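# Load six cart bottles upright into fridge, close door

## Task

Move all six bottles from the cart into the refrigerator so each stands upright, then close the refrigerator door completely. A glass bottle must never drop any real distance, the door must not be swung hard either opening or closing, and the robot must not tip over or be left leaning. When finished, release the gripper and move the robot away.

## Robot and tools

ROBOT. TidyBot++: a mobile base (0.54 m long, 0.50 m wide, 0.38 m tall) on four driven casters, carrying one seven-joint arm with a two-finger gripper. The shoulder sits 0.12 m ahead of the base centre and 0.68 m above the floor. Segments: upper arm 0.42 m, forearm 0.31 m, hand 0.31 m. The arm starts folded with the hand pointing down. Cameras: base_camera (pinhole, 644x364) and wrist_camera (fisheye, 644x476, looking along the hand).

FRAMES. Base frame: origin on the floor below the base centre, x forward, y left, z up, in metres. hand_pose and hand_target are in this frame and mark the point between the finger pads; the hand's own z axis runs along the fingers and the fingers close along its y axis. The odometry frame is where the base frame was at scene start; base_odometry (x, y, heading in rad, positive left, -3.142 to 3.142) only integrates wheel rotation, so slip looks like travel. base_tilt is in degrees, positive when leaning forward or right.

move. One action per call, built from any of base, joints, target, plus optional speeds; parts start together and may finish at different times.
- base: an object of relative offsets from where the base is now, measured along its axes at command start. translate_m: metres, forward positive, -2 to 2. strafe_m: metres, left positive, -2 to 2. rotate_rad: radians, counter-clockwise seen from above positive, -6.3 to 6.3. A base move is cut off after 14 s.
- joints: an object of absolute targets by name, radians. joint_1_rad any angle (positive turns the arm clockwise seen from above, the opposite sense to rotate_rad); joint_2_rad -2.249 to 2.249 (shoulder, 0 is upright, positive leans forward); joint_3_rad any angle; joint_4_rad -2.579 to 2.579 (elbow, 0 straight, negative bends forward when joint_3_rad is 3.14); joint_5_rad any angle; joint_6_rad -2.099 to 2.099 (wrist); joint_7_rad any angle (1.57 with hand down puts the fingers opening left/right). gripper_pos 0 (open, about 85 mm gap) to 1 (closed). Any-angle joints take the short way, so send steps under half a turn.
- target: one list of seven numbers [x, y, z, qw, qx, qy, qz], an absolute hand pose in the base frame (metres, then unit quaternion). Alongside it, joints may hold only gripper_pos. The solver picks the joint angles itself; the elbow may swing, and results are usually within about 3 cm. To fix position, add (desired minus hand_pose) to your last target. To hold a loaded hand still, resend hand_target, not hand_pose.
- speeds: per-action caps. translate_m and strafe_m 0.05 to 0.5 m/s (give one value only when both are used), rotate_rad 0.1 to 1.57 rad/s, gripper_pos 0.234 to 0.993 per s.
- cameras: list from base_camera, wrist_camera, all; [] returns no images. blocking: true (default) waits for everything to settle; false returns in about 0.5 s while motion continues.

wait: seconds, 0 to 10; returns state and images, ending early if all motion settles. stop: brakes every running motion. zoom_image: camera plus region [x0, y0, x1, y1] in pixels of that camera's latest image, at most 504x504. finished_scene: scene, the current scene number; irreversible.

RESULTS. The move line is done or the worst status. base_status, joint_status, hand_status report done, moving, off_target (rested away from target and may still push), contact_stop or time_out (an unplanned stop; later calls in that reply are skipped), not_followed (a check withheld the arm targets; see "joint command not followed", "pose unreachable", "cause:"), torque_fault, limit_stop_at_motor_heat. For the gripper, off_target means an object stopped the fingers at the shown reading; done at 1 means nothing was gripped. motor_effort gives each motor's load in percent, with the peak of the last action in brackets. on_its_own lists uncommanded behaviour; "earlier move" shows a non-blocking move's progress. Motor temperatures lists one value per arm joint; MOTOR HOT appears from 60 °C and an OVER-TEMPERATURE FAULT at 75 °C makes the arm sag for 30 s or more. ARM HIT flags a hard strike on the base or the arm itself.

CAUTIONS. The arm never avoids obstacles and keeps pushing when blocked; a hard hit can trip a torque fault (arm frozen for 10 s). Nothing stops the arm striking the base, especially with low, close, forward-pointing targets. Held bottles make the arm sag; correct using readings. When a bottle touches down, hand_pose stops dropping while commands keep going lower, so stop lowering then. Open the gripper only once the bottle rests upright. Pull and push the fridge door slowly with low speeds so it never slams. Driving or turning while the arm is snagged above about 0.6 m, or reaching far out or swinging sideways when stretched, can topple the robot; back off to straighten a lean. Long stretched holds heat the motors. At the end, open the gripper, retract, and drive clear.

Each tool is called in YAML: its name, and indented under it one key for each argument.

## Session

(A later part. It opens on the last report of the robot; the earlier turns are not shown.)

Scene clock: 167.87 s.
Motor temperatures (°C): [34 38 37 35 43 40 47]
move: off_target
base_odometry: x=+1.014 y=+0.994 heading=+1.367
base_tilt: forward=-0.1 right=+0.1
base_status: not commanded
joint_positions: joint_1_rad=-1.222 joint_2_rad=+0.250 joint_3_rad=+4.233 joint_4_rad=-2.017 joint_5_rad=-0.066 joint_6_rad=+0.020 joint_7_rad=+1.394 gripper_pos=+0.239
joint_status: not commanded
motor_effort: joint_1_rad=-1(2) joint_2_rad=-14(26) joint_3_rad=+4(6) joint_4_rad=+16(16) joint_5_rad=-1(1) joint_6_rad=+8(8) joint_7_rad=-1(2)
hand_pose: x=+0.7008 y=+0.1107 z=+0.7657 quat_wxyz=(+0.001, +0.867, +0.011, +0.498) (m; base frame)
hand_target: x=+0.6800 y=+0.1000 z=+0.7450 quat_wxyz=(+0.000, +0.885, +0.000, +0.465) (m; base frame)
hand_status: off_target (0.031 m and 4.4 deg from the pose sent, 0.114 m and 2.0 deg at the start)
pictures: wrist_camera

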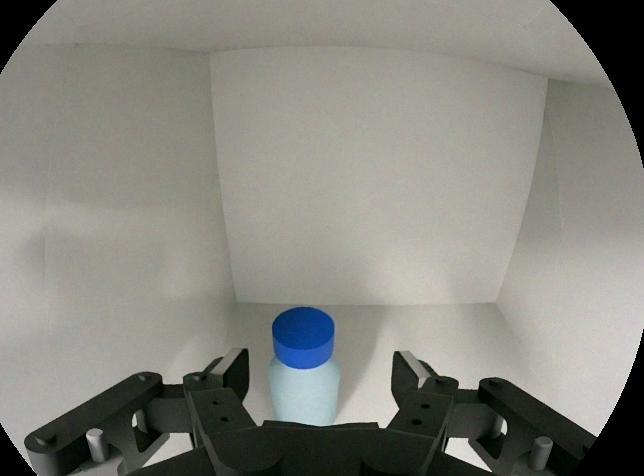

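move:
  base: {"translate_m": -0.72}
  target: [0.55, 0, 0.77, 0, 0.887, 0, 0.462]
  cameras: []

move:
  base: {"translate_m": -0.905, "strafe_m": 0.231, "rotate_rad": -1.267}
  target: [0.56, 0, 1.04, 0, 0.887, 0, 0.462]
  joints: {"gripper_pos": 0.15}

Scene clock: 183.13 s.
Motor temperatures (°C): [34 38 38 35 43 40 47]
move: off_target
base_odometry: x=+0.868 y=+0.289 heading=+1.367
base_tilt: forward=-0.2 right=+0.2
base_status: done
joint_positions: joint_1_rad=-0.035 joint_2_rad=-0.236 joint_3_rad=+3.179 joint_4_rad=-2.258 joint_5_rad=-0.042 joint_6_rad=-0.087 joint_7_rad=+1.533 gripper_pos=+0.239
joint_status: not commanded
motor_effort: joint_1_rad=-1(3) joint_2_rad=-9(15) joint_3_rad=+0(5) joint_4_rad=+17(18) joint_5_rad=-1(2) joint_6_rad=+8(8) joint_7_rad=-1(2)
hand_pose: x=+0.5713 y=+0.0010 z=+0.7946 quat_wxyz=(-0.025, +0.869, -0.036, +0.493) (m; base frame)
hand_target: x=+0.5500 y=+0.0000 z=+0.7700 quat_wxyz=(+0.000, +0.887, +0.000, +0.462) (m; base frame)
hand_status: off_target (0.033 m and 6.5 deg from the pose sent, 0.187 m and 4.8 deg at the start)
pictures: none
No camera images: "cameras" was empty.

Scene clock: 186.57 s.
Motor temperatures (°C): [34 38 37 35 43 40 47]
move: off_target
base_odometry: x=+0.458 y=-0.550 heading=+0.099
base_tilt: forward=-0.1 right=+0.2
base_status: done
joint_positions: joint_1_rad=-0.026 joint_2_rad=-0.239 joint_3_rad=+3.164 joint_4_rad=-1.408 joint_5_rad=-0.030 joint_6_rad=-0.971 joint_7_rad=+1.533 gripper_pos=+0.152
joint_status: all done
motor_effort: joint_1_rad=-1(3) joint_2_rad=-9(12) joint_3_rad=+0(2) joint_4_rad=+17(19) joint_5_rad=-1(2) joint_6_rad=+8(8) joint_7_rad=-1(2)
hand_pose: x=+0.5711 y=+0.0094 z=+1.0457 quat_wxyz=(-0.028, +0.877, -0.017, +0.479) (m; base frame)
hand_target: x=+0.5600 y=+0.0000 z=+1.0400 quat_wxyz=(+0.000, +0.887, +0.000, +0.462) (m; base frame)
hand_status: off_target (0.016 m and 4.4 deg from the pose sent, 0.246 m and 6.5 deg at the start)
pictures: base_camera, wrist_camera

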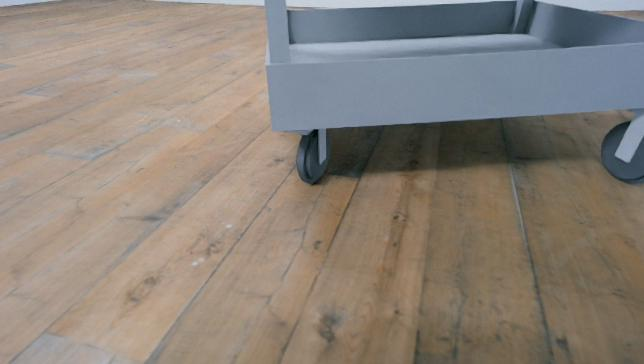

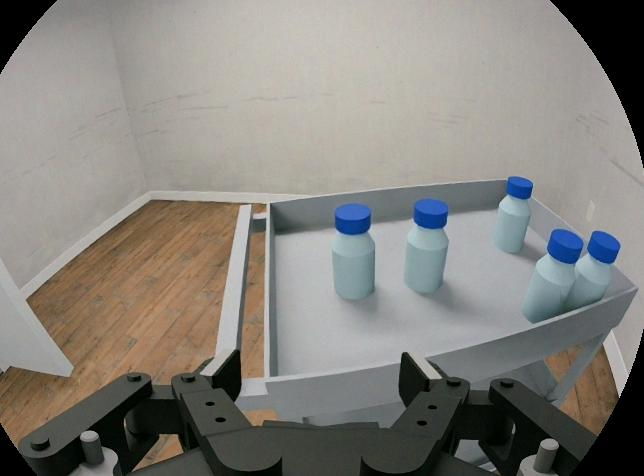

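move:
  base: {"translate_m": 0.27, "strafe_m": -0.03}
  target: [0.58, 0, 0.985, 0, 0.887, 0, 0.462]
  cameras: ["wrist_camera"]

Scene clock: 192.87 s.
Motor temperatures (°C): [34 38 37 35 43 40 47]
move: off_target
base_odometry: x=+0.730 y=-0.554 heading=+0.098
base_tilt: forward=-0.1 right=+0.2
base_status: done
joint_positions: joint_1_rad=-0.026 joint_2_rad=-0.239 joint_3_rad=+3.164 joint_4_rad=-1.549 joint_5_rad=-0.030 joint_6_rad=-0.895 joint_7_rad=+1.533 gripper_pos=+0.152
joint_status: not commanded
motor_effort: joint_1_rad=-2(3) joint_2_rad=-10(14) joint_3_rad=+0(1) joint_4_rad=+18(19) joint_5_rad=-1(2) joint_6_rad=+7(8) joint_7_rad=-1(2)
hand_pose: x=+0.5742 y=+0.0091 z=+0.9875 quat_wxyz=(-0.026, +0.892, -0.019, +0.451) (m; base frame)
hand_target: x=+0.5800 y=+0.0000 z=+0.9850 quat_wxyz=(+0.000, +0.887, +0.000, +0.462) (m; base frame)
hand_status: off_target (0.011 m and 4.0 deg from the pose sent, 0.062 m and 4.4 deg at the start)
pictures: wrist_camera

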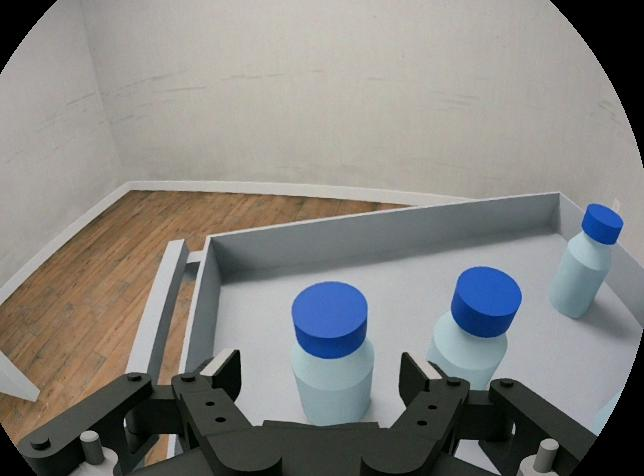

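move:
  target: [0.635, -0.015, 0.935, 0.02, 0.887, 0.02, 0.462]
  joints: {"gripper_pos": 0.25}
  cameras: ["wrist_camera"]

Scene clock: 198.93 s.
Motor temperatures (°C): [34 38 37 35 43 40 47]
move: off_target
base_odometry: x=+0.730 y=-0.554 heading=+0.098
base_tilt: forward=-0.1 right=+0.2
base_status: not commanded
joint_positions: joint_1_rad=-0.026 joint_2_rad=-0.141 joint_3_rad=+3.172 joint_4_rad=-1.626 joint_5_rad=-0.030 joint_6_rad=-0.709 joint_7_rad=+1.613 gripper_pos=+0.252
joint_status: all done
motor_effort: joint_1_rad=-2(3) joint_2_rad=-13(16) joint_3_rad=+0(1) joint_4_rad=+18(20) joint_5_rad=-1(2) joint_6_rad=+8(8) joint_7_rad=-1(2)
hand_pose: x=+0.6262 y=+0.0043 z=+0.9436 quat_wxyz=(-0.005, +0.890, +0.011, +0.456) (m; base frame)
hand_target: x=+0.6350 y=-0.0150 z=+0.9349 quat_wxyz=(+0.020, +0.887, +0.020, +0.462) (m; base frame)
hand_status: off_target (0.023 m and 3.2 deg from the pose sent, 0.084 m and 7.1 deg at the start)
pictures: wrist_camera

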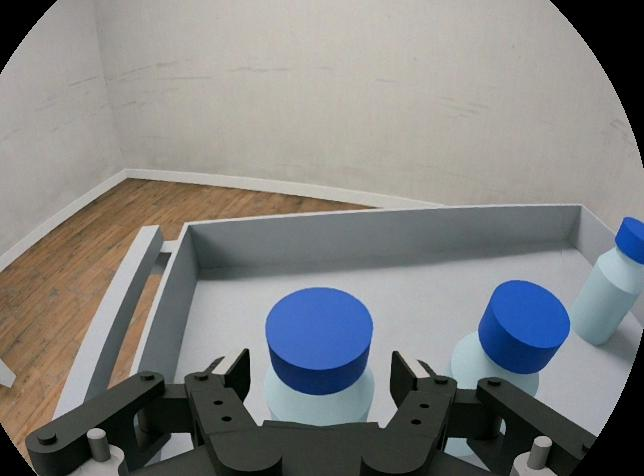

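move:
  target: [0.667, -0.012, 0.902, 0.01, 0.887, 0.01, 0.462]
  cameras: ["wrist_camera"]

Scene clock: 202.60 s.
Motor temperatures (°C): [34 38 37 35 43 40 47]
move: off_target
base_odometry: x=+0.730 y=-0.554 heading=+0.098
base_tilt: forward=-0.1 right=+0.2
base_status: not commanded
joint_positions: joint_1_rad=-0.026 joint_2_rad=-0.070 joint_3_rad=+3.172 joint_4_rad=-1.660 joint_5_rad=-0.030 joint_6_rad=-0.594 joint_7_rad=+1.614 gripper_pos=+0.252
joint_status: not commanded
motor_effort: joint_1_rad=-2(2) joint_2_rad=-16(17) joint_3_rad=+1(1) joint_4_rad=+18(19) joint_5_rad=-1(2) joint_6_rad=+7(8) joint_7_rad=+0(2)
hand_pose: x=+0.6587 y=+0.0038 z=+0.9166 quat_wxyz=(-0.003, +0.887, +0.010, +0.461) (m; base frame)
hand_target: x=+0.6670 y=-0.0120 z=+0.9020 quat_wxyz=(+0.010, +0.887, +0.010, +0.462) (m; base frame)
hand_status: off_target (0.023 m and 1.5 deg from the pose sent, 0.060 m and 1.9 deg at the start)
pictures: wrist_camera

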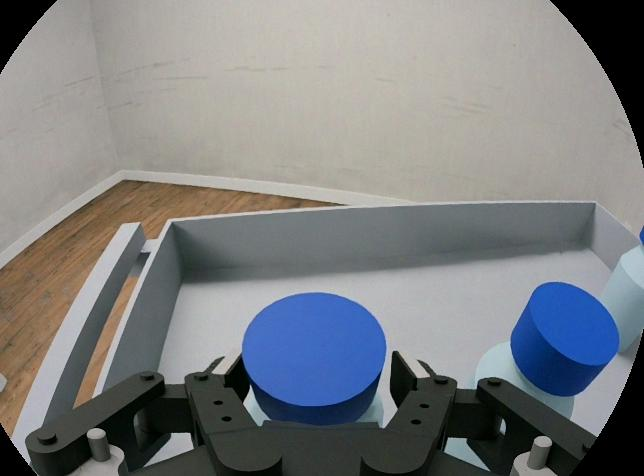

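move:
  joints: {"gripper_pos": 0.6}
  speeds: {"gripper_pos": 0.234}
  cameras: ["wrist_camera"]

move:
  target: [0.645, -0.01, 0.97, 0, 0.887, 0, 0.462]
  cameras: []

move:
  target: [0.61, 0, 1.08, 0, 0.887, 0, 0.462]
  cameras: ["wrist_camera"]

Scene clock: 208.80 s.
Motor temperatures (°C): [34 38 37 35 43 40 47]
move: off_target
base_odometry: x=+0.730 y=-0.554 heading=+0.098
base_tilt: forward=-0.1 right=+0.2
base_status: not commanded
joint_positions: joint_1_rad=-0.026 joint_2_rad=-0.070 joint_3_rad=+3.172 joint_4_rad=-1.660 joint_5_rad=-0.030 joint_6_rad=-0.591 joint_7_rad=+1.614 gripper_pos=+0.421
joint_status: gripper_pos off_target (ended at +0.421, target +0.600)
motor_effort: joint_1_rad=+0(2) joint_2_rad=-14(16) joint_3_rad=+2(3) joint_4_rad=+17(19) joint_5_rad=+0(1) joint_6_rad=+7(8) joint_7_rad=-1(2)
hand_pose: x=+0.6592 y=+0.0038 z=+0.9173 quat_wxyz=(-0.003, +0.887, +0.010, +0.462) (m; base frame)
hand_target: x=+0.6670 y=-0.0120 z=+0.9020 quat_wxyz=(+0.010, +0.887, +0.010, +0.462) (m; base frame)
hand_status: not commanded
pictures: wrist_camera

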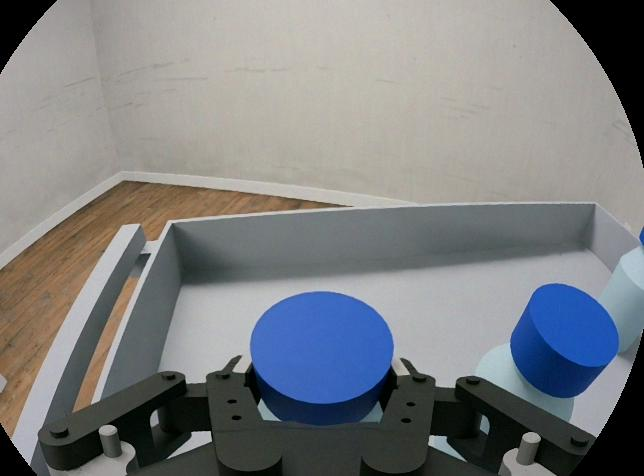

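Scene clock: 209.93 s.
Motor temperatures (°C): [34 38 37 35 43 40 47]
move: off_target
base_odometry: x=+0.730 y=-0.554 heading=+0.098
base_tilt: forward=-0.1 right=+0.2
base_status: not commanded
joint_positions: joint_1_rad=-0.026 joint_2_rad=-0.070 joint_3_rad=+3.172 joint_4_rad=-1.552 joint_5_rad=-0.030 joint_6_rad=-0.725 joint_7_rad=+1.614 gripper_pos=+0.421
joint_status: not commanded
motor_effort: joint_1_rad=-2(2) joint_2_rad=-20(20) joint_3_rad=+0(2) joint_4_rad=+22(23) joint_5_rad=-1(2) joint_6_rad=+11(12) joint_7_rad=-1(2)
hand_pose: x=+0.6534 y=+0.0044 z=+0.9449 quat_wxyz=(-0.004, +0.892, +0.011, +0.451) (m; base frame)
hand_target: x=+0.6450 y=-0.0100 z=+0.9700 quat_wxyz=(+0.000, +0.887, +0.000, +0.462) (m; base frame)
hand_status: off_target (0.030 m and 2.0 deg from the pose sent, 0.056 m and 1.2 deg at the start)
pictures: none
No camera images: "cameras" was empty.

Scene clock: 211.73 s.
Motor temperatures (°C): [34 38 37 35 43 40 47]
move: off_target
base_odometry: x=+0.730 y=-0.554 heading=+0.098
base_tilt: forward=-0.1 right=+0.2
base_status: not commanded
joint_positions: joint_1_rad=-0.026 joint_2_rad=-0.070 joint_3_rad=+3.172 joint_4_rad=-1.172 joint_5_rad=-0.030 joint_6_rad=-1.092 joint_7_rad=+1.606 gripper_pos=+0.421
joint_status: not commanded
motor_effort: joint_1_rad=-2(2) joint_2_rad=-18(20) joint_3_rad=+1(1) joint_4_rad=+20(23) joint_5_rad=-1(2) joint_6_rad=+11(12) joint_7_rad=-1(2)
hand_pose: x=+0.6231 y=+0.0064 z=+1.0626 quat_wxyz=(-0.007, +0.889, +0.013, +0.457) (m; base frame)
hand_target: x=+0.6100 y=+0.0000 z=+1.0800 quat_wxyz=(+0.000, +0.887, +0.000, +0.462) (m; base frame)
hand_status: off_target (0.023 m and 1.8 deg from the pose sent, 0.142 m and 2.0 deg at the start)
pictures: wrist_camera

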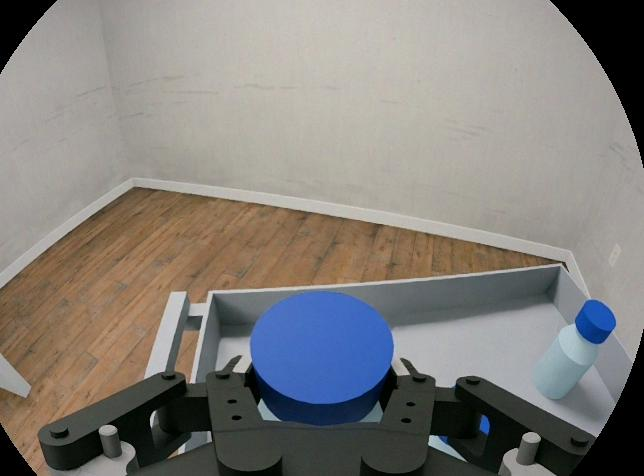

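move:

Scene clock: 230.00 s.
Motor temperatures (°C): [34 38 37 35 42 40 47]
base_odometry: x=+0.730 y=-0.554 heading=+0.098
base_tilt: forward=-0.1 right=+0.2
base_status: not commanded
joint_positions: joint_1_rad=-0.026 joint_2_rad=-0.070 joint_3_rad=+3.172 joint_4_rad=-1.172 joint_5_rad=-0.030 joint_6_rad=-1.093 joint_7_rad=+1.606 gripper_pos=+0.421
joint_status: not commanded
motor_effort: joint_1_rad=-2(2) joint_2_rad=-18(20) joint_3_rad=+0(1) joint_4_rad=+21(23) joint_5_rad=-1(2) joint_6_rad=+11(12) joint_7_rad=-1(2)
hand_pose: x=+0.6228 y=+0.0064 z=+1.0621 quat_wxyz=(-0.007, +0.890, +0.013, +0.456) (m; base frame)
hand_target: x=+0.6100 y=+0.0000 z=+1.0800 quat_wxyz=(+0.000, +0.887, +0.000, +0.462) (m; base frame)
hand_status: off_target (0.023 m and 1.8 deg from the pose sent, 0.142 m and 2.0 deg at the start)
pictures: base_camera, wrist_camera

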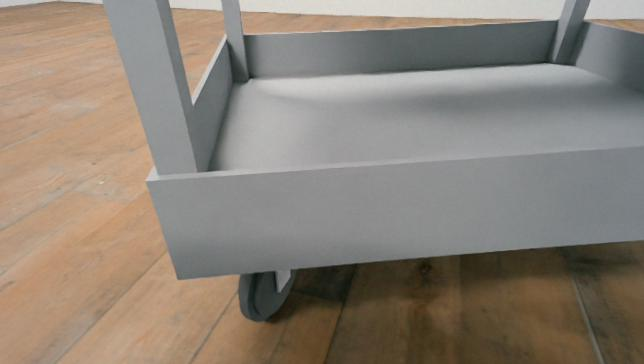

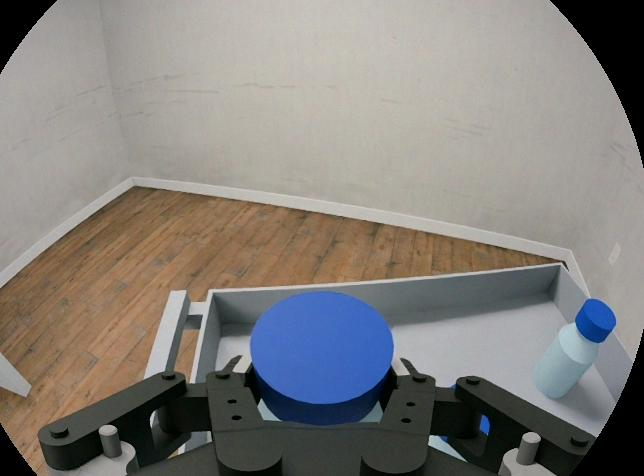

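move:
  base: {"translate_m":-0.35}
  target: [0.58,0,1.08,0,0.887,0,0.462]
  cameras: []

move:
  base: {"translate_m":0.549,"strafe_m":0.798,"rotate_rad":1.269}
  cameras: ["wrist_camera"]

move:
  target: [0.54,0,0.77,0,0.88,0,0.475]
  cameras: ["wrist_camera"]

Scene clock: 236.63 s.
Motor temperatures (°C): [34 38 37 36 42 40 47]
move: off_target
base_odometry: x=+0.381 y=-0.588 heading=+0.099
base_tilt: forward=-0.2 right=+0.2
base_status: done
joint_positions: joint_1_rad=-0.026 joint_2_rad=-0.125 joint_3_rad=+3.172 joint_4_rad=-1.189 joint_5_rad=-0.027 joint_6_rad=-1.112 joint_7_rad=+1.606 gripper_pos=+0.421
joint_status: not commanded
motor_effort: joint_1_rad=-2(3) joint_2_rad=-16(22) joint_3_rad=+1(1) joint_4_rad=+20(22) joint_5_rad=-1(2) joint_6_rad=+11(12) joint_7_rad=-1(2)
hand_pose: x=+0.5978 y=+0.0057 z=+1.0746 quat_wxyz=(-0.006, +0.886, +0.013, +0.464) (m; base frame)
hand_target: x=+0.5800 y=+0.0000 z=+1.0800 quat_wxyz=(+0.000, +0.887, +0.000, +0.462) (m; base frame)
hand_status: off_target (0.019 m and 1.7 deg from the pose sent, 0.047 m and 1.8 deg at the start)
pictures: none
No camera images: "cameras" was empty.

Scene clock: 240.13 s.
Motor temperatures (°C): [34 38 37 36 42 40 47]
move: done
base_odometry: x=+0.849 y=+0.260 heading=+1.369
base_tilt: forward=-0.1 right=+0.2
base_status: done
joint_positions: joint_1_rad=-0.019 joint_2_rad=-0.124 joint_3_rad=+3.165 joint_4_rad=-1.189 joint_5_rad=-0.018 joint_6_rad=-1.113 joint_7_rad=+1.606 gripper_pos=+0.421
joint_status: not commanded
motor_effort: joint_1_rad=-2(5) joint_2_rad=-16(20) joint_3_rad=+0(4) joint_4_rad=+20(22) joint_5_rad=-1(5) joint_6_rad=+11(12) joint_7_rad=-1(2)
hand_pose: x=+0.5977 y=+0.0033 z=+1.0740 quat_wxyz=(-0.001, +0.886, +0.013, +0.463) (m; base frame)
hand_target: x=+0.5800 y=+0.0000 z=+1.0800 quat_wxyz=(+0.000, +0.887, +0.000, +0.462) (m; base frame)
hand_status: not commanded
pictures: wrist_camera

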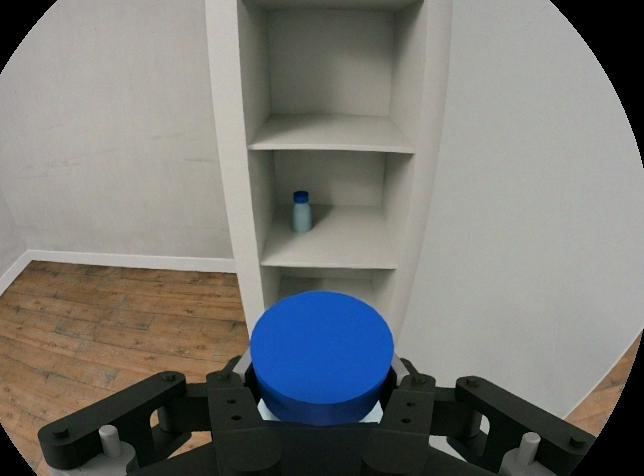

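Scene clock: 242.90 s.
Motor temperatures (°C): [34 38 37 35 42 40 47]
move: off_target
base_odometry: x=+0.849 y=+0.260 heading=+1.369
base_tilt: forward=-0.1 right=+0.2
base_status: not commanded
joint_positions: joint_1_rad=-0.019 joint_2_rad=-0.238 joint_3_rad=+3.165 joint_4_rad=-2.324 joint_5_rad=-0.018 joint_6_rad=-0.181 joint_7_rad=+1.606 gripper_pos=+0.421
joint_status: not commanded
motor_effort: joint_1_rad=-2(2) joint_2_rad=-11(16) joint_3_rad=+1(1) joint_4_rad=+20(22) joint_5_rad=-1(2) joint_6_rad=+11(11) joint_7_rad=-1(2)
hand_pose: x=+0.5325 y=+0.0006 z=+0.7364 quat_wxyz=(+0.001, +0.906, +0.006, +0.424) (m; base frame)
hand_target: x=+0.5400 y=+0.0000 z=+0.7700 quat_wxyz=(+0.000, +0.880, +0.000, +0.475) (m; base frame)
hand_status: off_target (0.034 m and 6.6 deg from the pose sent, 0.309 m and 2.2 deg at the start)
pictures: wrist_camera

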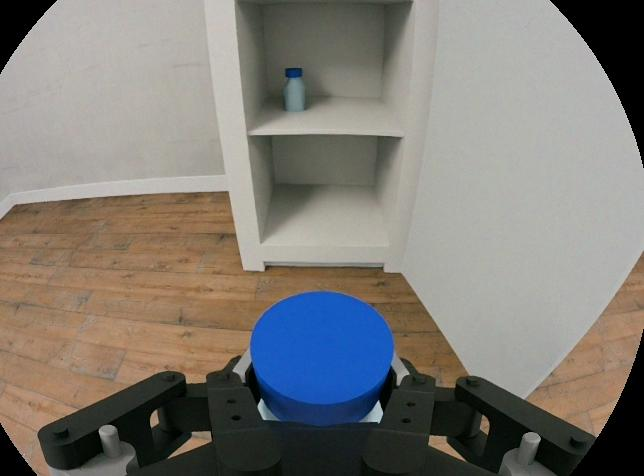

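move:
  base: {"translate_m":0.752,"strafe_m":-0.014}
  speeds: {"translate_m":0.35}
  target: [0.55,0,0.765,0,0.87,0,0.493]
  cameras: ["wrist_camera"]

move:
  target: [0.65,-0.08,0.745,0,0.872,0,0.487]
  cameras: ["wrist_camera"]

Scene clock: 255.03 s.
Motor temperatures (°C): [34 38 37 35 42 40 47]
move: off_target
base_odometry: x=+1.014 y=+0.994 heading=+1.368
base_tilt: forward=-0.2 right=+0.2
base_status: done
joint_positions: joint_1_rad=-0.019 joint_2_rad=-0.238 joint_3_rad=+3.165 joint_4_rad=-2.370 joint_5_rad=-0.018 joint_6_rad=-0.061 joint_7_rad=+1.606 gripper_pos=+0.421
joint_status: not commanded
motor_effort: joint_1_rad=-1(3) joint_2_rad=-11(13) joint_3_rad=+0(1) joint_4_rad=+20(21) joint_5_rad=-1(2) joint_6_rad=+11(12) joint_7_rad=-2(2)
hand_pose: x=+0.5392 y=-0.0001 z=+0.7422 quat_wxyz=(+0.002, +0.890, +0.005, +0.457) (m; base frame)
hand_target: x=+0.5500 y=+0.0000 z=+0.7650 quat_wxyz=(+0.000, +0.870, +0.000, +0.493) (m; base frame)
hand_status: off_target (0.025 m and 4.8 deg from the pose sent, 0.034 m and 9.0 deg at the start)
pictures: wrist_camera

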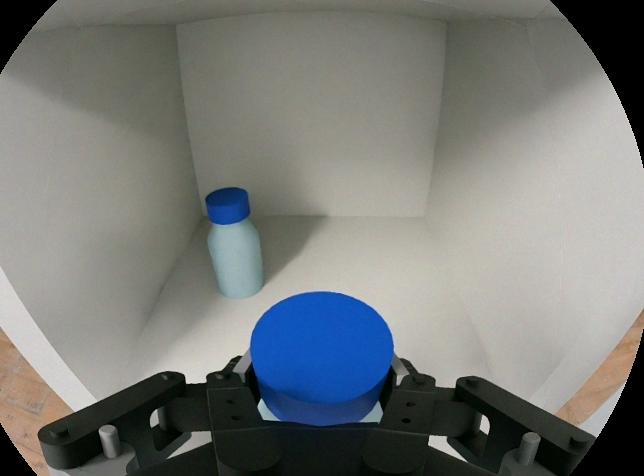

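Scene clock: 257.03 s.
Motor temperatures (°C): [34 38 37 35 42 40 47]
move: off_target
base_odometry: x=+1.014 y=+0.994 heading=+1.368
base_tilt: forward=-0.1 right=+0.2
base_status: not commanded
joint_positions: joint_1_rad=+0.285 joint_2_rad=+0.065 joint_3_rad=+3.153 joint_4_rad=-2.197 joint_5_rad=+1.197 joint_6_rad=+0.201 joint_7_rad=+0.549 gripper_pos=+0.421
joint_status: not commanded
motor_effort: joint_1_rad=-2(3) joint_2_rad=-20(22) joint_3_rad=+0(1) joint_4_rad=+18(20) joint_5_rad=-3(3) joint_6_rad=+6(12) joint_7_rad=-1(2)
hand_pose: x=+0.6324 y=-0.0954 z=+0.7235 quat_wxyz=(+0.025, +0.886, -0.014, +0.463) (m; base frame)
hand_target: x=+0.6500 y=-0.0800 z=+0.7450 quat_wxyz=(+0.000, +0.873, +0.000, +0.488) (m; base frame)
hand_status: off_target (0.032 m and 4.5 deg from the pose sent, 0.137 m and 4.1 deg at the start)
pictures: wrist_camera

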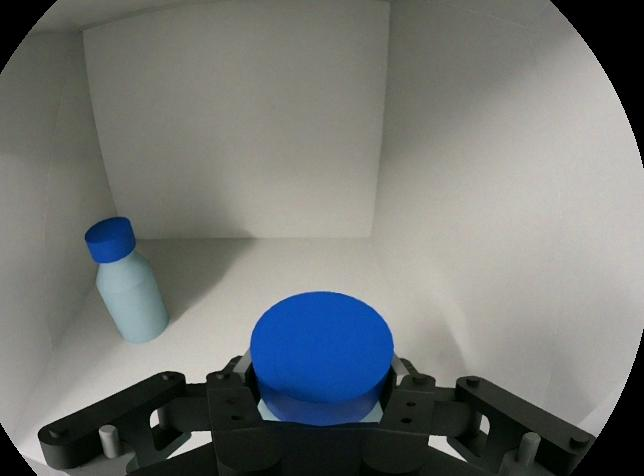

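move:
  target: [0.73,-0.09,0.735,0,0.875,0,0.485]
  cameras: ["wrist_camera"]

move:
  target: [0.82,-0.1,0.73,0,0.88,0,0.475]
  cameras: ["wrist_camera"]

Scene clock: 262.93 s.
Motor temperatures (°C): [34 38 37 36 42 40 47]
move: done
base_odometry: x=+1.014 y=+0.994 heading=+1.368
base_tilt: forward=-0.1 right=+0.2
base_status: not commanded
joint_positions: joint_1_rad=+0.746 joint_2_rad=+0.311 joint_3_rad=+2.520 joint_4_rad=-1.980 joint_5_rad=+0.268 joint_6_rad=+0.101 joint_7_rad=+1.546 gripper_pos=+0.421
joint_status: not commanded
motor_effort: joint_1_rad=-2(3) joint_2_rad=-24(24) joint_3_rad=-4(4) joint_4_rad=+19(19) joint_5_rad=-1(3) joint_6_rad=+12(12) joint_7_rad=-1(2)
hand_pose: x=+0.7224 y=-0.0867 z=+0.7309 quat_wxyz=(+0.004, +0.873, +0.004, +0.488) (m; base frame)
hand_target: x=+0.7300 y=-0.0900 z=+0.7350 quat_wxyz=(+0.000, +0.875, +0.000, +0.485) (m; base frame)
hand_status: done (0.009 m and 0.8 deg from the pose sent, 0.098 m and 4.3 deg at the start)
pictures: wrist_camera

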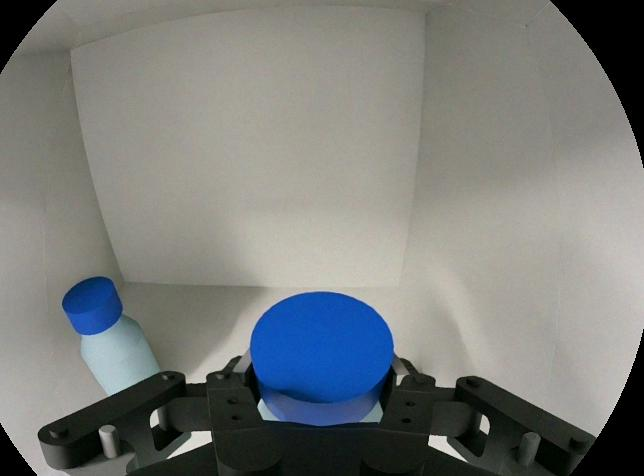

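Scene clock: 264.33 s.
Motor temperatures (°C): [34 38 37 36 42 40 47]
move: done
base_odometry: x=+1.014 y=+0.994 heading=+1.368
base_tilt: forward=-0.1 right=+0.2
base_status: not commanded
joint_positions: joint_1_rad=+0.545 joint_2_rad=+0.476 joint_3_rad=+2.686 joint_4_rad=-1.688 joint_5_rad=+0.096 joint_6_rad=-0.024 joint_7_rad=+1.713 gripper_pos=+0.421
joint_status: not commanded
motor_effort: joint_1_rad=-1(2) joint_2_rad=-32(34) joint_3_rad=-5(5) joint_4_rad=+19(20) joint_5_rad=-1(1) joint_6_rad=+11(12) joint_7_rad=-1(2)
hand_pose: x=+0.8129 y=-0.1021 z=+0.7316 quat_wxyz=(+0.002, +0.875, -0.003, +0.484) (m; base frame)
hand_target: x=+0.8200 y=-0.1000 z=+0.7300 quat_wxyz=(+0.000, +0.880, +0.000, +0.475) (m; base frame)
hand_status: done (0.008 m and 1.2 deg from the pose sent, 0.098 m and 1.8 deg at the start)
pictures: wrist_camera

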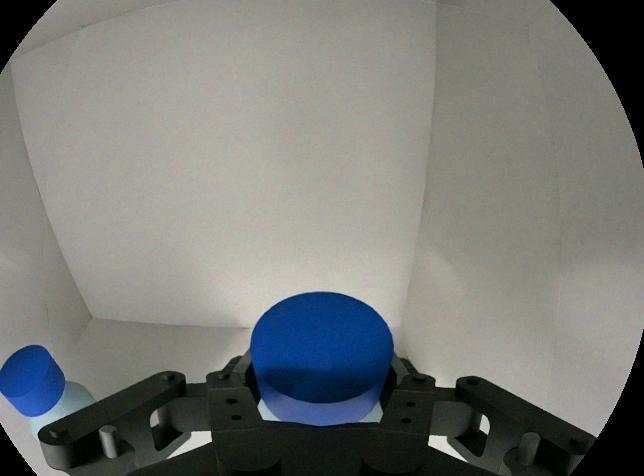

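move:
  target: [0.815,-0.1,0.69,0,0.885,0,0.465]
  cameras: []

move:
  target: [0.815,-0.1,0.672,0,0.887,0,0.462]
  cameras: []

move:
  target: [0.815,-0.1,0.66,0,0.887,0,0.462]
  cameras: ["wrist_camera"]

Scene clock: 270.00 s.
Motor temperatures (°C): [34 38 37 36 42 40 47]
move: done
base_odometry: x=+1.014 y=+0.994 heading=+1.368
base_tilt: forward=-0.1 right=+0.2
base_status: not commanded
joint_positions: joint_1_rad=+0.527 joint_2_rad=+0.521 joint_3_rad=+2.714 joint_4_rad=-1.706 joint_5_rad=+0.122 joint_6_rad=-0.019 joint_7_rad=+1.696 gripper_pos=+0.421
joint_status: not commanded
motor_effort: joint_1_rad=-2(2) joint_2_rad=-33(35) joint_3_rad=-5(6) joint_4_rad=+18(20) joint_5_rad=-1(1) joint_6_rad=+11(12) joint_7_rad=-1(2)
hand_pose: x=+0.8086 y=-0.1047 z=+0.6910 quat_wxyz=(-0.001, +0.889, -0.004, +0.458) (m; base frame)
hand_target: x=+0.8150 y=-0.1000 z=+0.6900 quat_wxyz=(+0.000, +0.885, +0.000, +0.465) (m; base frame)
hand_status: done (0.008 m and 1.1 deg from the pose sent, 0.042 m and 2.4 deg at the start)
pictures: none
No camera images: "cameras" was empty.

Scene clock: 270.73 s.
Motor temperatures (°C): [34 38 37 36 42 40 47]
move: done
base_odometry: x=+1.014 y=+0.994 heading=+1.368
base_tilt: forward=-0.1 right=+0.2
base_status: not commanded
joint_positions: joint_1_rad=+0.509 joint_2_rad=+0.539 joint_3_rad=+2.739 joint_4_rad=-1.716 joint_5_rad=+0.140 joint_6_rad=-0.004 joint_7_rad=+1.681 gripper_pos=+0.421
joint_status: not commanded
motor_effort: joint_1_rad=-1(2) joint_2_rad=-34(35) joint_3_rad=-5(6) joint_4_rad=+18(19) joint_5_rad=-1(1) joint_6_rad=+11(12) joint_7_rad=-1(2)
hand_pose: x=+0.8076 y=-0.1061 z=+0.6742 quat_wxyz=(+0.001, +0.893, -0.004, +0.450) (m; base frame)
hand_target: x=+0.8150 y=-0.1000 z=+0.6720 quat_wxyz=(+0.000, +0.887, +0.000, +0.462) (m; base frame)
hand_status: done (0.010 m and 1.6 deg from the pose sent, 0.021 m and 0.7 deg at the start)
pictures: none
No camera images: "cameras" was empty.

Scene clock: 271.40 s.
Motor temperatures (°C): [34 38 37 36 42 40 47]
move: off_target
base_odometry: x=+1.014 y=+0.994 heading=+1.368
base_tilt: forward=-0.1 right=+0.2
base_status: not commanded
joint_positions: joint_1_rad=+0.496 joint_2_rad=+0.552 joint_3_rad=+2.757 joint_4_rad=-1.730 joint_5_rad=+0.159 joint_6_rad=+0.020 joint_7_rad=+1.664 gripper_pos=+0.421
joint_status: not commanded
motor_effort: joint_1_rad=-2(2) joint_2_rad=-33(35) joint_3_rad=-5(5) joint_4_rad=+17(19) joint_5_rad=-1(1) joint_6_rad=+10(12) joint_7_rad=-1(2)
hand_pose: x=+0.8068 y=-0.1069 z=+0.6628 quat_wxyz=(+0.003, +0.894, -0.003, +0.448) (m; base frame)
hand_target: x=+0.8150 y=-0.1000 z=+0.6600 quat_wxyz=(+0.000, +0.887, +0.000, +0.462) (m; base frame)
hand_status: off_target (0.011 m and 1.9 deg from the pose sent, 0.017 m and 1.6 deg at the start)
pictures: wrist_camera

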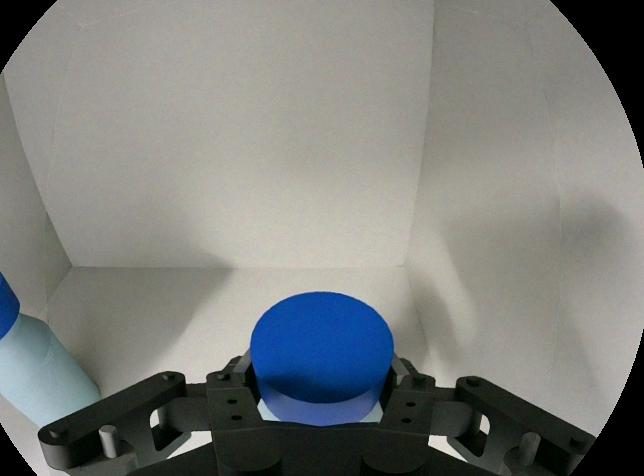

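move:
  target: [0.815,-0.1,0.652,0,0.885,0,0.466]
  cameras: []

move:
  target: [0.815,-0.1,0.645,0,0.884,0,0.468]
  cameras: ["wrist_camera"]

Scene clock: 275.07 s.
Motor temperatures (°C): [34 38 37 36 42 40 47]
move: off_target
base_odometry: x=+1.014 y=+0.994 heading=+1.368
base_tilt: forward=-0.1 right=+0.2
base_status: not commanded
joint_positions: joint_1_rad=+0.485 joint_2_rad=+0.553 joint_3_rad=+2.772 joint_4_rad=-1.745 joint_5_rad=+0.185 joint_6_rad=+0.058 joint_7_rad=+1.638 gripper_pos=+0.421
joint_status: not commanded
motor_effort: joint_1_rad=-2(2) joint_2_rad=-31(33) joint_3_rad=-4(5) joint_4_rad=+17(17) joint_5_rad=-1(1) joint_6_rad=+10(11) joint_7_rad=-1(2)
hand_pose: x=+0.8082 y=-0.1062 z=+0.6629 quat_wxyz=(+0.005, +0.890, -0.002, +0.456) (m; base frame)
hand_target: x=+0.8150 y=-0.1000 z=+0.6520 quat_wxyz=(+0.000, +0.885, +0.000, +0.466) (m; base frame)
hand_status: off_target (0.014 m and 1.4 deg from the pose sent, 0.015 m and 2.4 deg at the start)
pictures: none
No camera images: "cameras" was empty.

Scene clock: 275.63 s.
Motor temperatures (°C): [34 38 37 36 42 40 47]
move: off_target
base_odometry: x=+1.014 y=+0.994 heading=+1.368
base_tilt: forward=-0.1 right=+0.2
base_status: not commanded
joint_positions: joint_1_rad=+0.473 joint_2_rad=+0.560 joint_3_rad=+2.786 joint_4_rad=-1.751 joint_5_rad=+0.200 joint_6_rad=+0.091 joint_7_rad=+1.623 gripper_pos=+0.421
joint_status: not commanded
motor_effort: joint_1_rad=-1(2) joint_2_rad=-32(33) joint_3_rad=-4(5) joint_4_rad=+16(17) joint_5_rad=-1(1) joint_6_rad=+9(11) joint_7_rad=-2(2)
hand_pose: x=+0.8117 y=-0.1060 z=+0.6619 quat_wxyz=(+0.006, +0.886, -0.001, +0.464) (m; base frame)
hand_target: x=+0.8150 y=-0.1000 z=+0.6450 quat_wxyz=(+0.000, +0.884, +0.000, +0.468) (m; base frame)
hand_status: off_target (0.018 m and 0.9 deg from the pose sent, 0.020 m and 1.6 deg at the start)
pictures: wrist_camera

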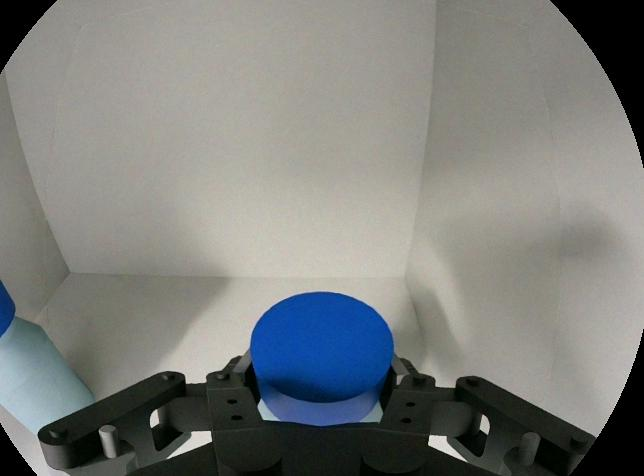

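Contact. Relieve slightly and release.

move:
  target: [0.815,-0.1,0.652,0,0.884,0,0.468]
  cameras: []

move:
  joints: {"gripper_pos":0.24}
  speeds: {"gripper_pos":0.234}
  cameras: ["wrist_camera"]

move:
  target: [0.765,-0.1,0.695,0,0.884,0,0.468]
  cameras: ["wrist_camera"]

move:
  target: [0.68,-0.08,0.745,0,0.88,0,0.475]
  cameras: ["wrist_camera"]

Scene clock: 281.23 s.
Motor temperatures (°C): [34 39 37 36 42 40 47]
move: off_target
base_odometry: x=+1.014 y=+0.994 heading=+1.368
base_tilt: forward=-0.1 right=+0.2
base_status: not commanded
joint_positions: joint_1_rad=+0.473 joint_2_rad=+0.560 joint_3_rad=+2.786 joint_4_rad=-1.751 joint_5_rad=+0.200 joint_6_rad=+0.091 joint_7_rad=+1.623 gripper_pos=+0.421
joint_status: not commanded
motor_effort: joint_1_rad=-2(2) joint_2_rad=-31(32) joint_3_rad=-4(4) joint_4_rad=+16(16) joint_5_rad=-1(2) joint_6_rad=+9(9) joint_7_rad=-1(2)
hand_pose: x=+0.8117 y=-0.1059 z=+0.6619 quat_wxyz=(+0.006, +0.886, -0.001, +0.464) (m; base frame)
hand_target: x=+0.8150 y=-0.1000 z=+0.6520 quat_wxyz=(+0.000, +0.884, +0.000, +0.468) (m; base frame)
hand_status: off_target (0.012 m and 0.9 deg from the pose sent, 0.012 m and 0.9 deg at the start)
pictures: none
No camera images: "cameras" was empty.

Scene clock: 283.10 s.
Motor temperatures (°C): [34 39 37 36 42 40 47]
move: done
base_odometry: x=+1.014 y=+0.994 heading=+1.368
base_tilt: forward=-0.1 right=+0.2
base_status: not commanded
joint_positions: joint_1_rad=+0.473 joint_2_rad=+0.560 joint_3_rad=+2.786 joint_4_rad=-1.751 joint_5_rad=+0.200 joint_6_rad=+0.092 joint_7_rad=+1.623 gripper_pos=+0.239
joint_status: all done
motor_effort: joint_1_rad=-2(2) joint_2_rad=-29(33) joint_3_rad=-3(5) joint_4_rad=+15(17) joint_5_rad=-1(2) joint_6_rad=+7(10) joint_7_rad=-1(2)
hand_pose: x=+0.8119 y=-0.1059 z=+0.6621 quat_wxyz=(+0.006, +0.886, -0.001, +0.465) (m; base frame)
hand_target: x=+0.8150 y=-0.1000 z=+0.6520 quat_wxyz=(+0.000, +0.884, +0.000, +0.468) (m; base frame)
hand_status: not commanded
pictures: wrist_camera

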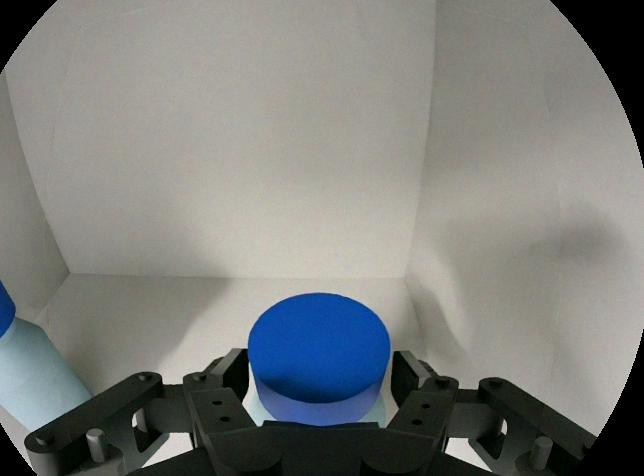

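Scene clock: 284.40 s.
Motor temperatures (°C): [34 39 37 36 42 40 47]
move: off_target
base_odometry: x=+1.014 y=+0.994 heading=+1.368
base_tilt: forward=-0.1 right=+0.2
base_status: not commanded
joint_positions: joint_1_rad=+0.597 joint_2_rad=+0.465 joint_3_rad=+2.672 joint_4_rad=-1.834 joint_5_rad=+0.200 joint_6_rad=+0.092 joint_7_rad=+1.623 gripper_pos=+0.239
joint_status: not commanded
motor_effort: joint_1_rad=-2(3) joint_2_rad=-26(31) joint_3_rad=-4(5) joint_4_rad=+15(15) joint_5_rad=+0(1) joint_6_rad=+7(8) joint_7_rad=-1(2)
hand_pose: x=+0.7786 y=-0.1087 z=+0.6962 quat_wxyz=(+0.002, +0.879, -0.008, +0.477) (m; base frame)
hand_target: x=+0.7650 y=-0.1000 z=+0.6950 quat_wxyz=(+0.000, +0.884, +0.000, +0.468) (m; base frame)
hand_status: off_target (0.016 m and 1.6 deg from the pose sent, 0.058 m and 0.9 deg at the start)
pictures: wrist_camera

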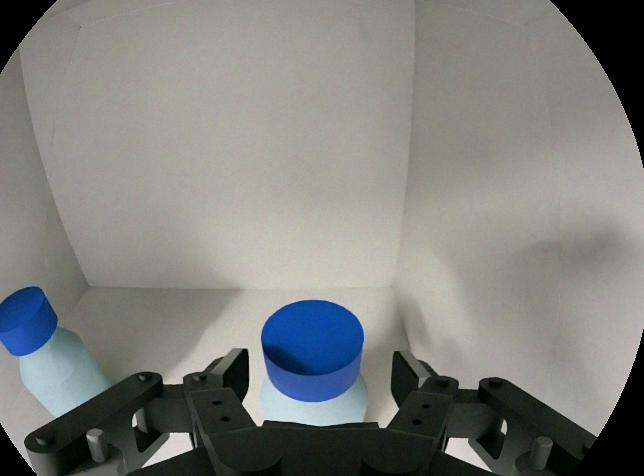

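Scene clock: 286.00 s.
Motor temperatures (°C): [34 39 37 35 42 40 47]
move: off_target
base_odometry: x=+1.014 y=+0.994 heading=+1.368
base_tilt: forward=-0.1 right=+0.2
base_status: not commanded
joint_positions: joint_1_rad=+1.029 joint_2_rad=+0.268 joint_3_rad=+2.231 joint_4_rad=-2.007 joint_5_rad=+0.192 joint_6_rad=+0.077 joint_7_rad=+1.625 gripper_pos=+0.239
joint_status: not commanded
motor_effort: joint_1_rad=-2(3) joint_2_rad=-16(27) joint_3_rad=-4(5) joint_4_rad=+15(16) joint_5_rad=-1(1) joint_6_rad=+8(8) joint_7_rad=-1(2)
hand_pose: x=+0.7013 y=-0.0870 z=+0.7639 quat_wxyz=(-0.001, +0.863, -0.001, +0.506) (m; base frame)
hand_target: x=+0.6800 y=-0.0800 z=+0.7450 quat_wxyz=(+0.000, +0.880, +0.000, +0.475) (m; base frame)
hand_status: off_target (0.029 m and 4.0 deg from the pose sent, 0.114 m and 1.0 deg at the start)
pictures: wrist_camera

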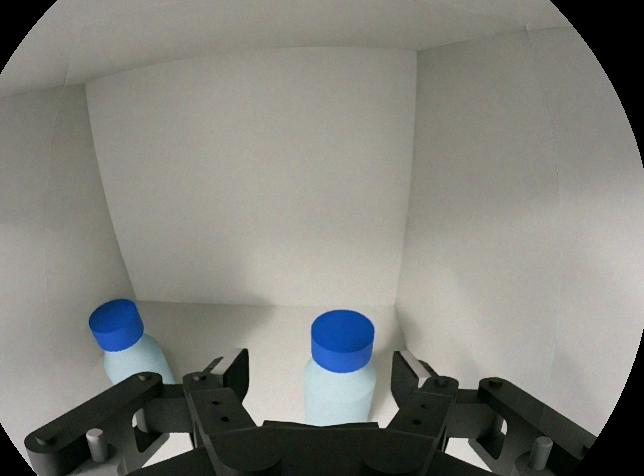

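move:
  base: {"translate_m":-0.72}
  target: [0.55,0,0.77,0,0.887,0,0.462]
  cameras: []

move:
  base: {"translate_m":-1.049,"strafe_m":0.20,"rotate_rad":-1.267}
  joints: {"gripper_pos":0.2}
  target: [0.56,0,1.04,0,0.887,0,0.462]
  cameras: ["wrist_camera"]

Scene clock: 295.80 s.
Motor temperatures (°C): [34 39 37 35 42 40 47]
move: off_target
base_odometry: x=+0.869 y=+0.289 heading=+1.368
base_tilt: forward=-0.2 right=+0.2
base_status: done
joint_positions: joint_1_rad=+0.014 joint_2_rad=-0.245 joint_3_rad=+3.132 joint_4_rad=-2.258 joint_5_rad=+0.012 joint_6_rad=-0.087 joint_7_rad=+1.613 gripper_pos=+0.239
joint_status: not commanded
motor_effort: joint_1_rad=-2(3) joint_2_rad=-9(18) joint_3_rad=+0(5) joint_4_rad=+17(18) joint_5_rad=-1(2) joint_6_rad=+8(9) joint_7_rad=-1(2)
hand_pose: x=+0.5695 y=-0.0008 z=+0.7979 quat_wxyz=(+0.016, +0.867, +0.022, +0.497) (m; base frame)
hand_target: x=+0.5500 y=+0.0000 z=+0.7700 quat_wxyz=(+0.000, +0.887, +0.000, +0.462) (m; base frame)
hand_status: off_target (0.034 m and 5.6 deg from the pose sent, 0.175 m and 5.7 deg at the start)
pictures: none
No camera images: "cameras" was empty.

Scene clock: 299.50 s.
Motor temperatures (°C): [34 39 37 35 42 40 47]
move: off_target
base_odometry: x=+0.462 y=-0.699 heading=+0.100
base_tilt: forward=-0.2 right=+0.2
base_status: done
joint_positions: joint_1_rad=+0.003 joint_2_rad=-0.245 joint_3_rad=+3.143 joint_4_rad=-1.408 joint_5_rad=+0.012 joint_6_rad=-0.971 joint_7_rad=+1.613 gripper_pos=+0.200
joint_status: all done
motor_effort: joint_1_rad=-2(3) joint_2_rad=-9(12) joint_3_rad=+0(2) joint_4_rad=+17(19) joint_5_rad=-1(2) joint_6_rad=+8(8) joint_7_rad=-1(2)
hand_pose: x=+0.5688 y=-0.0038 z=+1.0482 quat_wxyz=(+0.017, +0.876, +0.017, +0.482) (m; base frame)
hand_target: x=+0.5600 y=+0.0000 z=+1.0400 quat_wxyz=(+0.000, +0.887, +0.000, +0.462) (m; base frame)
hand_status: off_target (0.013 m and 3.8 deg from the pose sent, 0.242 m and 5.6 deg at the start)
pictures: wrist_camera

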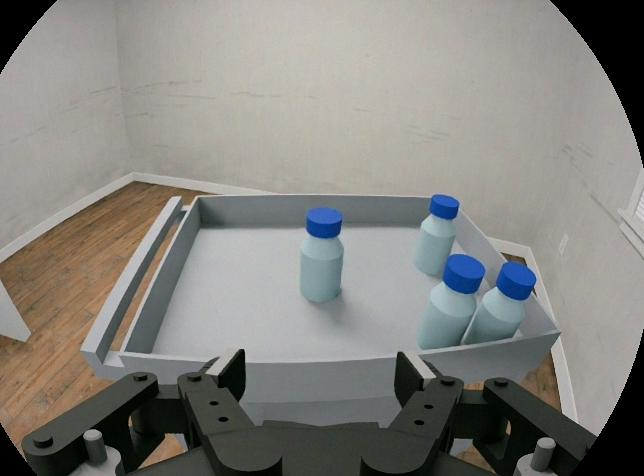

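move:
  base: {"translate_m":0.28}
  joints: {"gripper_pos":0.25}
  target: [0.58,0,0.985,0.01,0.887,0.01,0.462]
  cameras: ["wrist_camera"]

Scene clock: 304.13 s.
Motor temperatures (°C): [34 39 37 35 42 40 47]
move: done
base_odometry: x=+0.741 y=-0.671 heading=+0.100
base_tilt: forward=-0.1 right=+0.2
base_status: done
joint_positions: joint_1_rad=+0.003 joint_2_rad=-0.242 joint_3_rad=+3.143 joint_4_rad=-1.548 joint_5_rad=+0.012 joint_6_rad=-0.895 joint_7_rad=+1.613 gripper_pos=+0.252
joint_status: all done
motor_effort: joint_1_rad=-2(2) joint_2_rad=-9(13) joint_3_rad=+0(1) joint_4_rad=+18(19) joint_5_rad=-2(2) joint_6_rad=+7(8) joint_7_rad=-1(2)
hand_pose: x=+0.5730 y=-0.0036 z=+0.9890 quat_wxyz=(+0.016, +0.891, +0.018, +0.453) (m; base frame)
hand_target: x=+0.5800 y=+0.0000 z=+0.9850 quat_wxyz=(+0.010, +0.887, +0.010, +0.462) (m; base frame)
hand_status: done (0.009 m and 1.7 deg from the pose sent, 0.064 m and 2.9 deg at the start)
pictures: wrist_camera

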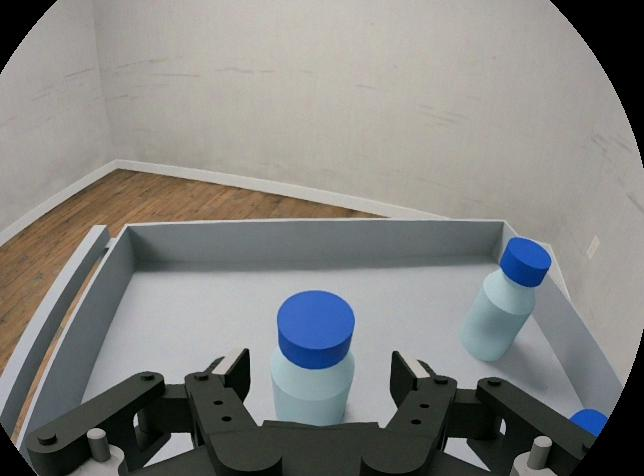

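move:
  target: [0.635,0.004,0.935,0,0.887,0,0.462]
  cameras: ["wrist_camera"]

move:
  target: [0.667,0.004,0.902,0,0.887,0,0.462]
  cameras: ["wrist_camera"]

Scene clock: 308.30 s.
Motor temperatures (°C): [34 39 37 35 42 40 47]
move: off_target
base_odometry: x=+0.741 y=-0.671 heading=+0.100
base_tilt: forward=-0.1 right=+0.2
base_status: not commanded
joint_positions: joint_1_rad=+0.003 joint_2_rad=-0.139 joint_3_rad=+3.143 joint_4_rad=-1.624 joint_5_rad=+0.012 joint_6_rad=-0.711 joint_7_rad=+1.595 gripper_pos=+0.252
joint_status: not commanded
motor_effort: joint_1_rad=-1(2) joint_2_rad=-13(16) joint_3_rad=+0(1) joint_4_rad=+18(19) joint_5_rad=-1(1) joint_6_rad=+7(8) joint_7_rad=-1(2)
hand_pose: x=+0.6262 y=-0.0034 z=+0.9434 quat_wxyz=(+0.012, +0.890, +0.011, +0.455) (m; base frame)
hand_target: x=+0.6350 y=+0.0040 z=+0.9350 quat_wxyz=(+0.000, +0.887, +0.000, +0.462) (m; base frame)
hand_status: off_target (0.014 m and 2.1 deg from the pose sent, 0.083 m and 3.0 deg at the start)
pictures: wrist_camera

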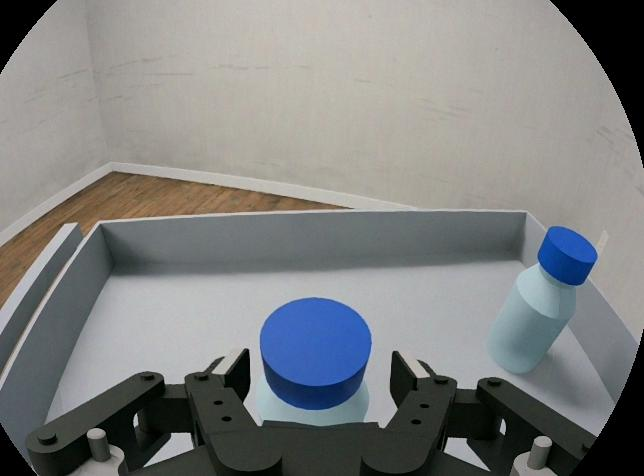

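Scene clock: 309.43 s.
Motor temperatures (°C): [34 39 37 35 42 40 47]
move: off_target
base_odometry: x=+0.741 y=-0.671 heading=+0.100
base_tilt: forward=-0.1 right=+0.2
base_status: not commanded
joint_positions: joint_1_rad=+0.003 joint_2_rad=-0.070 joint_3_rad=+3.143 joint_4_rad=-1.659 joint_5_rad=+0.012 joint_6_rad=-0.594 joint_7_rad=+1.594 gripper_pos=+0.252
joint_status: not commanded
motor_effort: joint_1_rad=-1(2) joint_2_rad=-16(18) joint_3_rad=+0(1) joint_4_rad=+18(19) joint_5_rad=-1(1) joint_6_rad=+7(8) joint_7_rad=-1(2)
hand_pose: x=+0.6587 y=-0.0031 z=+0.9167 quat_wxyz=(+0.012, +0.887, +0.011, +0.461) (m; base frame)
hand_target: x=+0.6670 y=+0.0040 z=+0.9020 quat_wxyz=(+0.000, +0.887, +0.000, +0.462) (m; base frame)
hand_status: off_target (0.018 m and 1.9 deg from the pose sent, 0.059 m and 2.1 deg at the start)
pictures: wrist_camera

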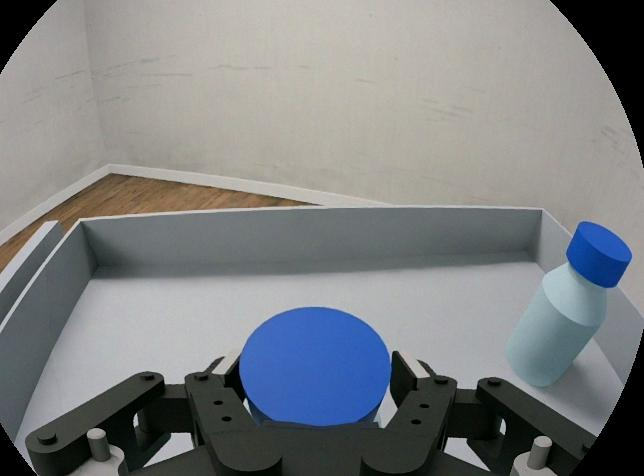

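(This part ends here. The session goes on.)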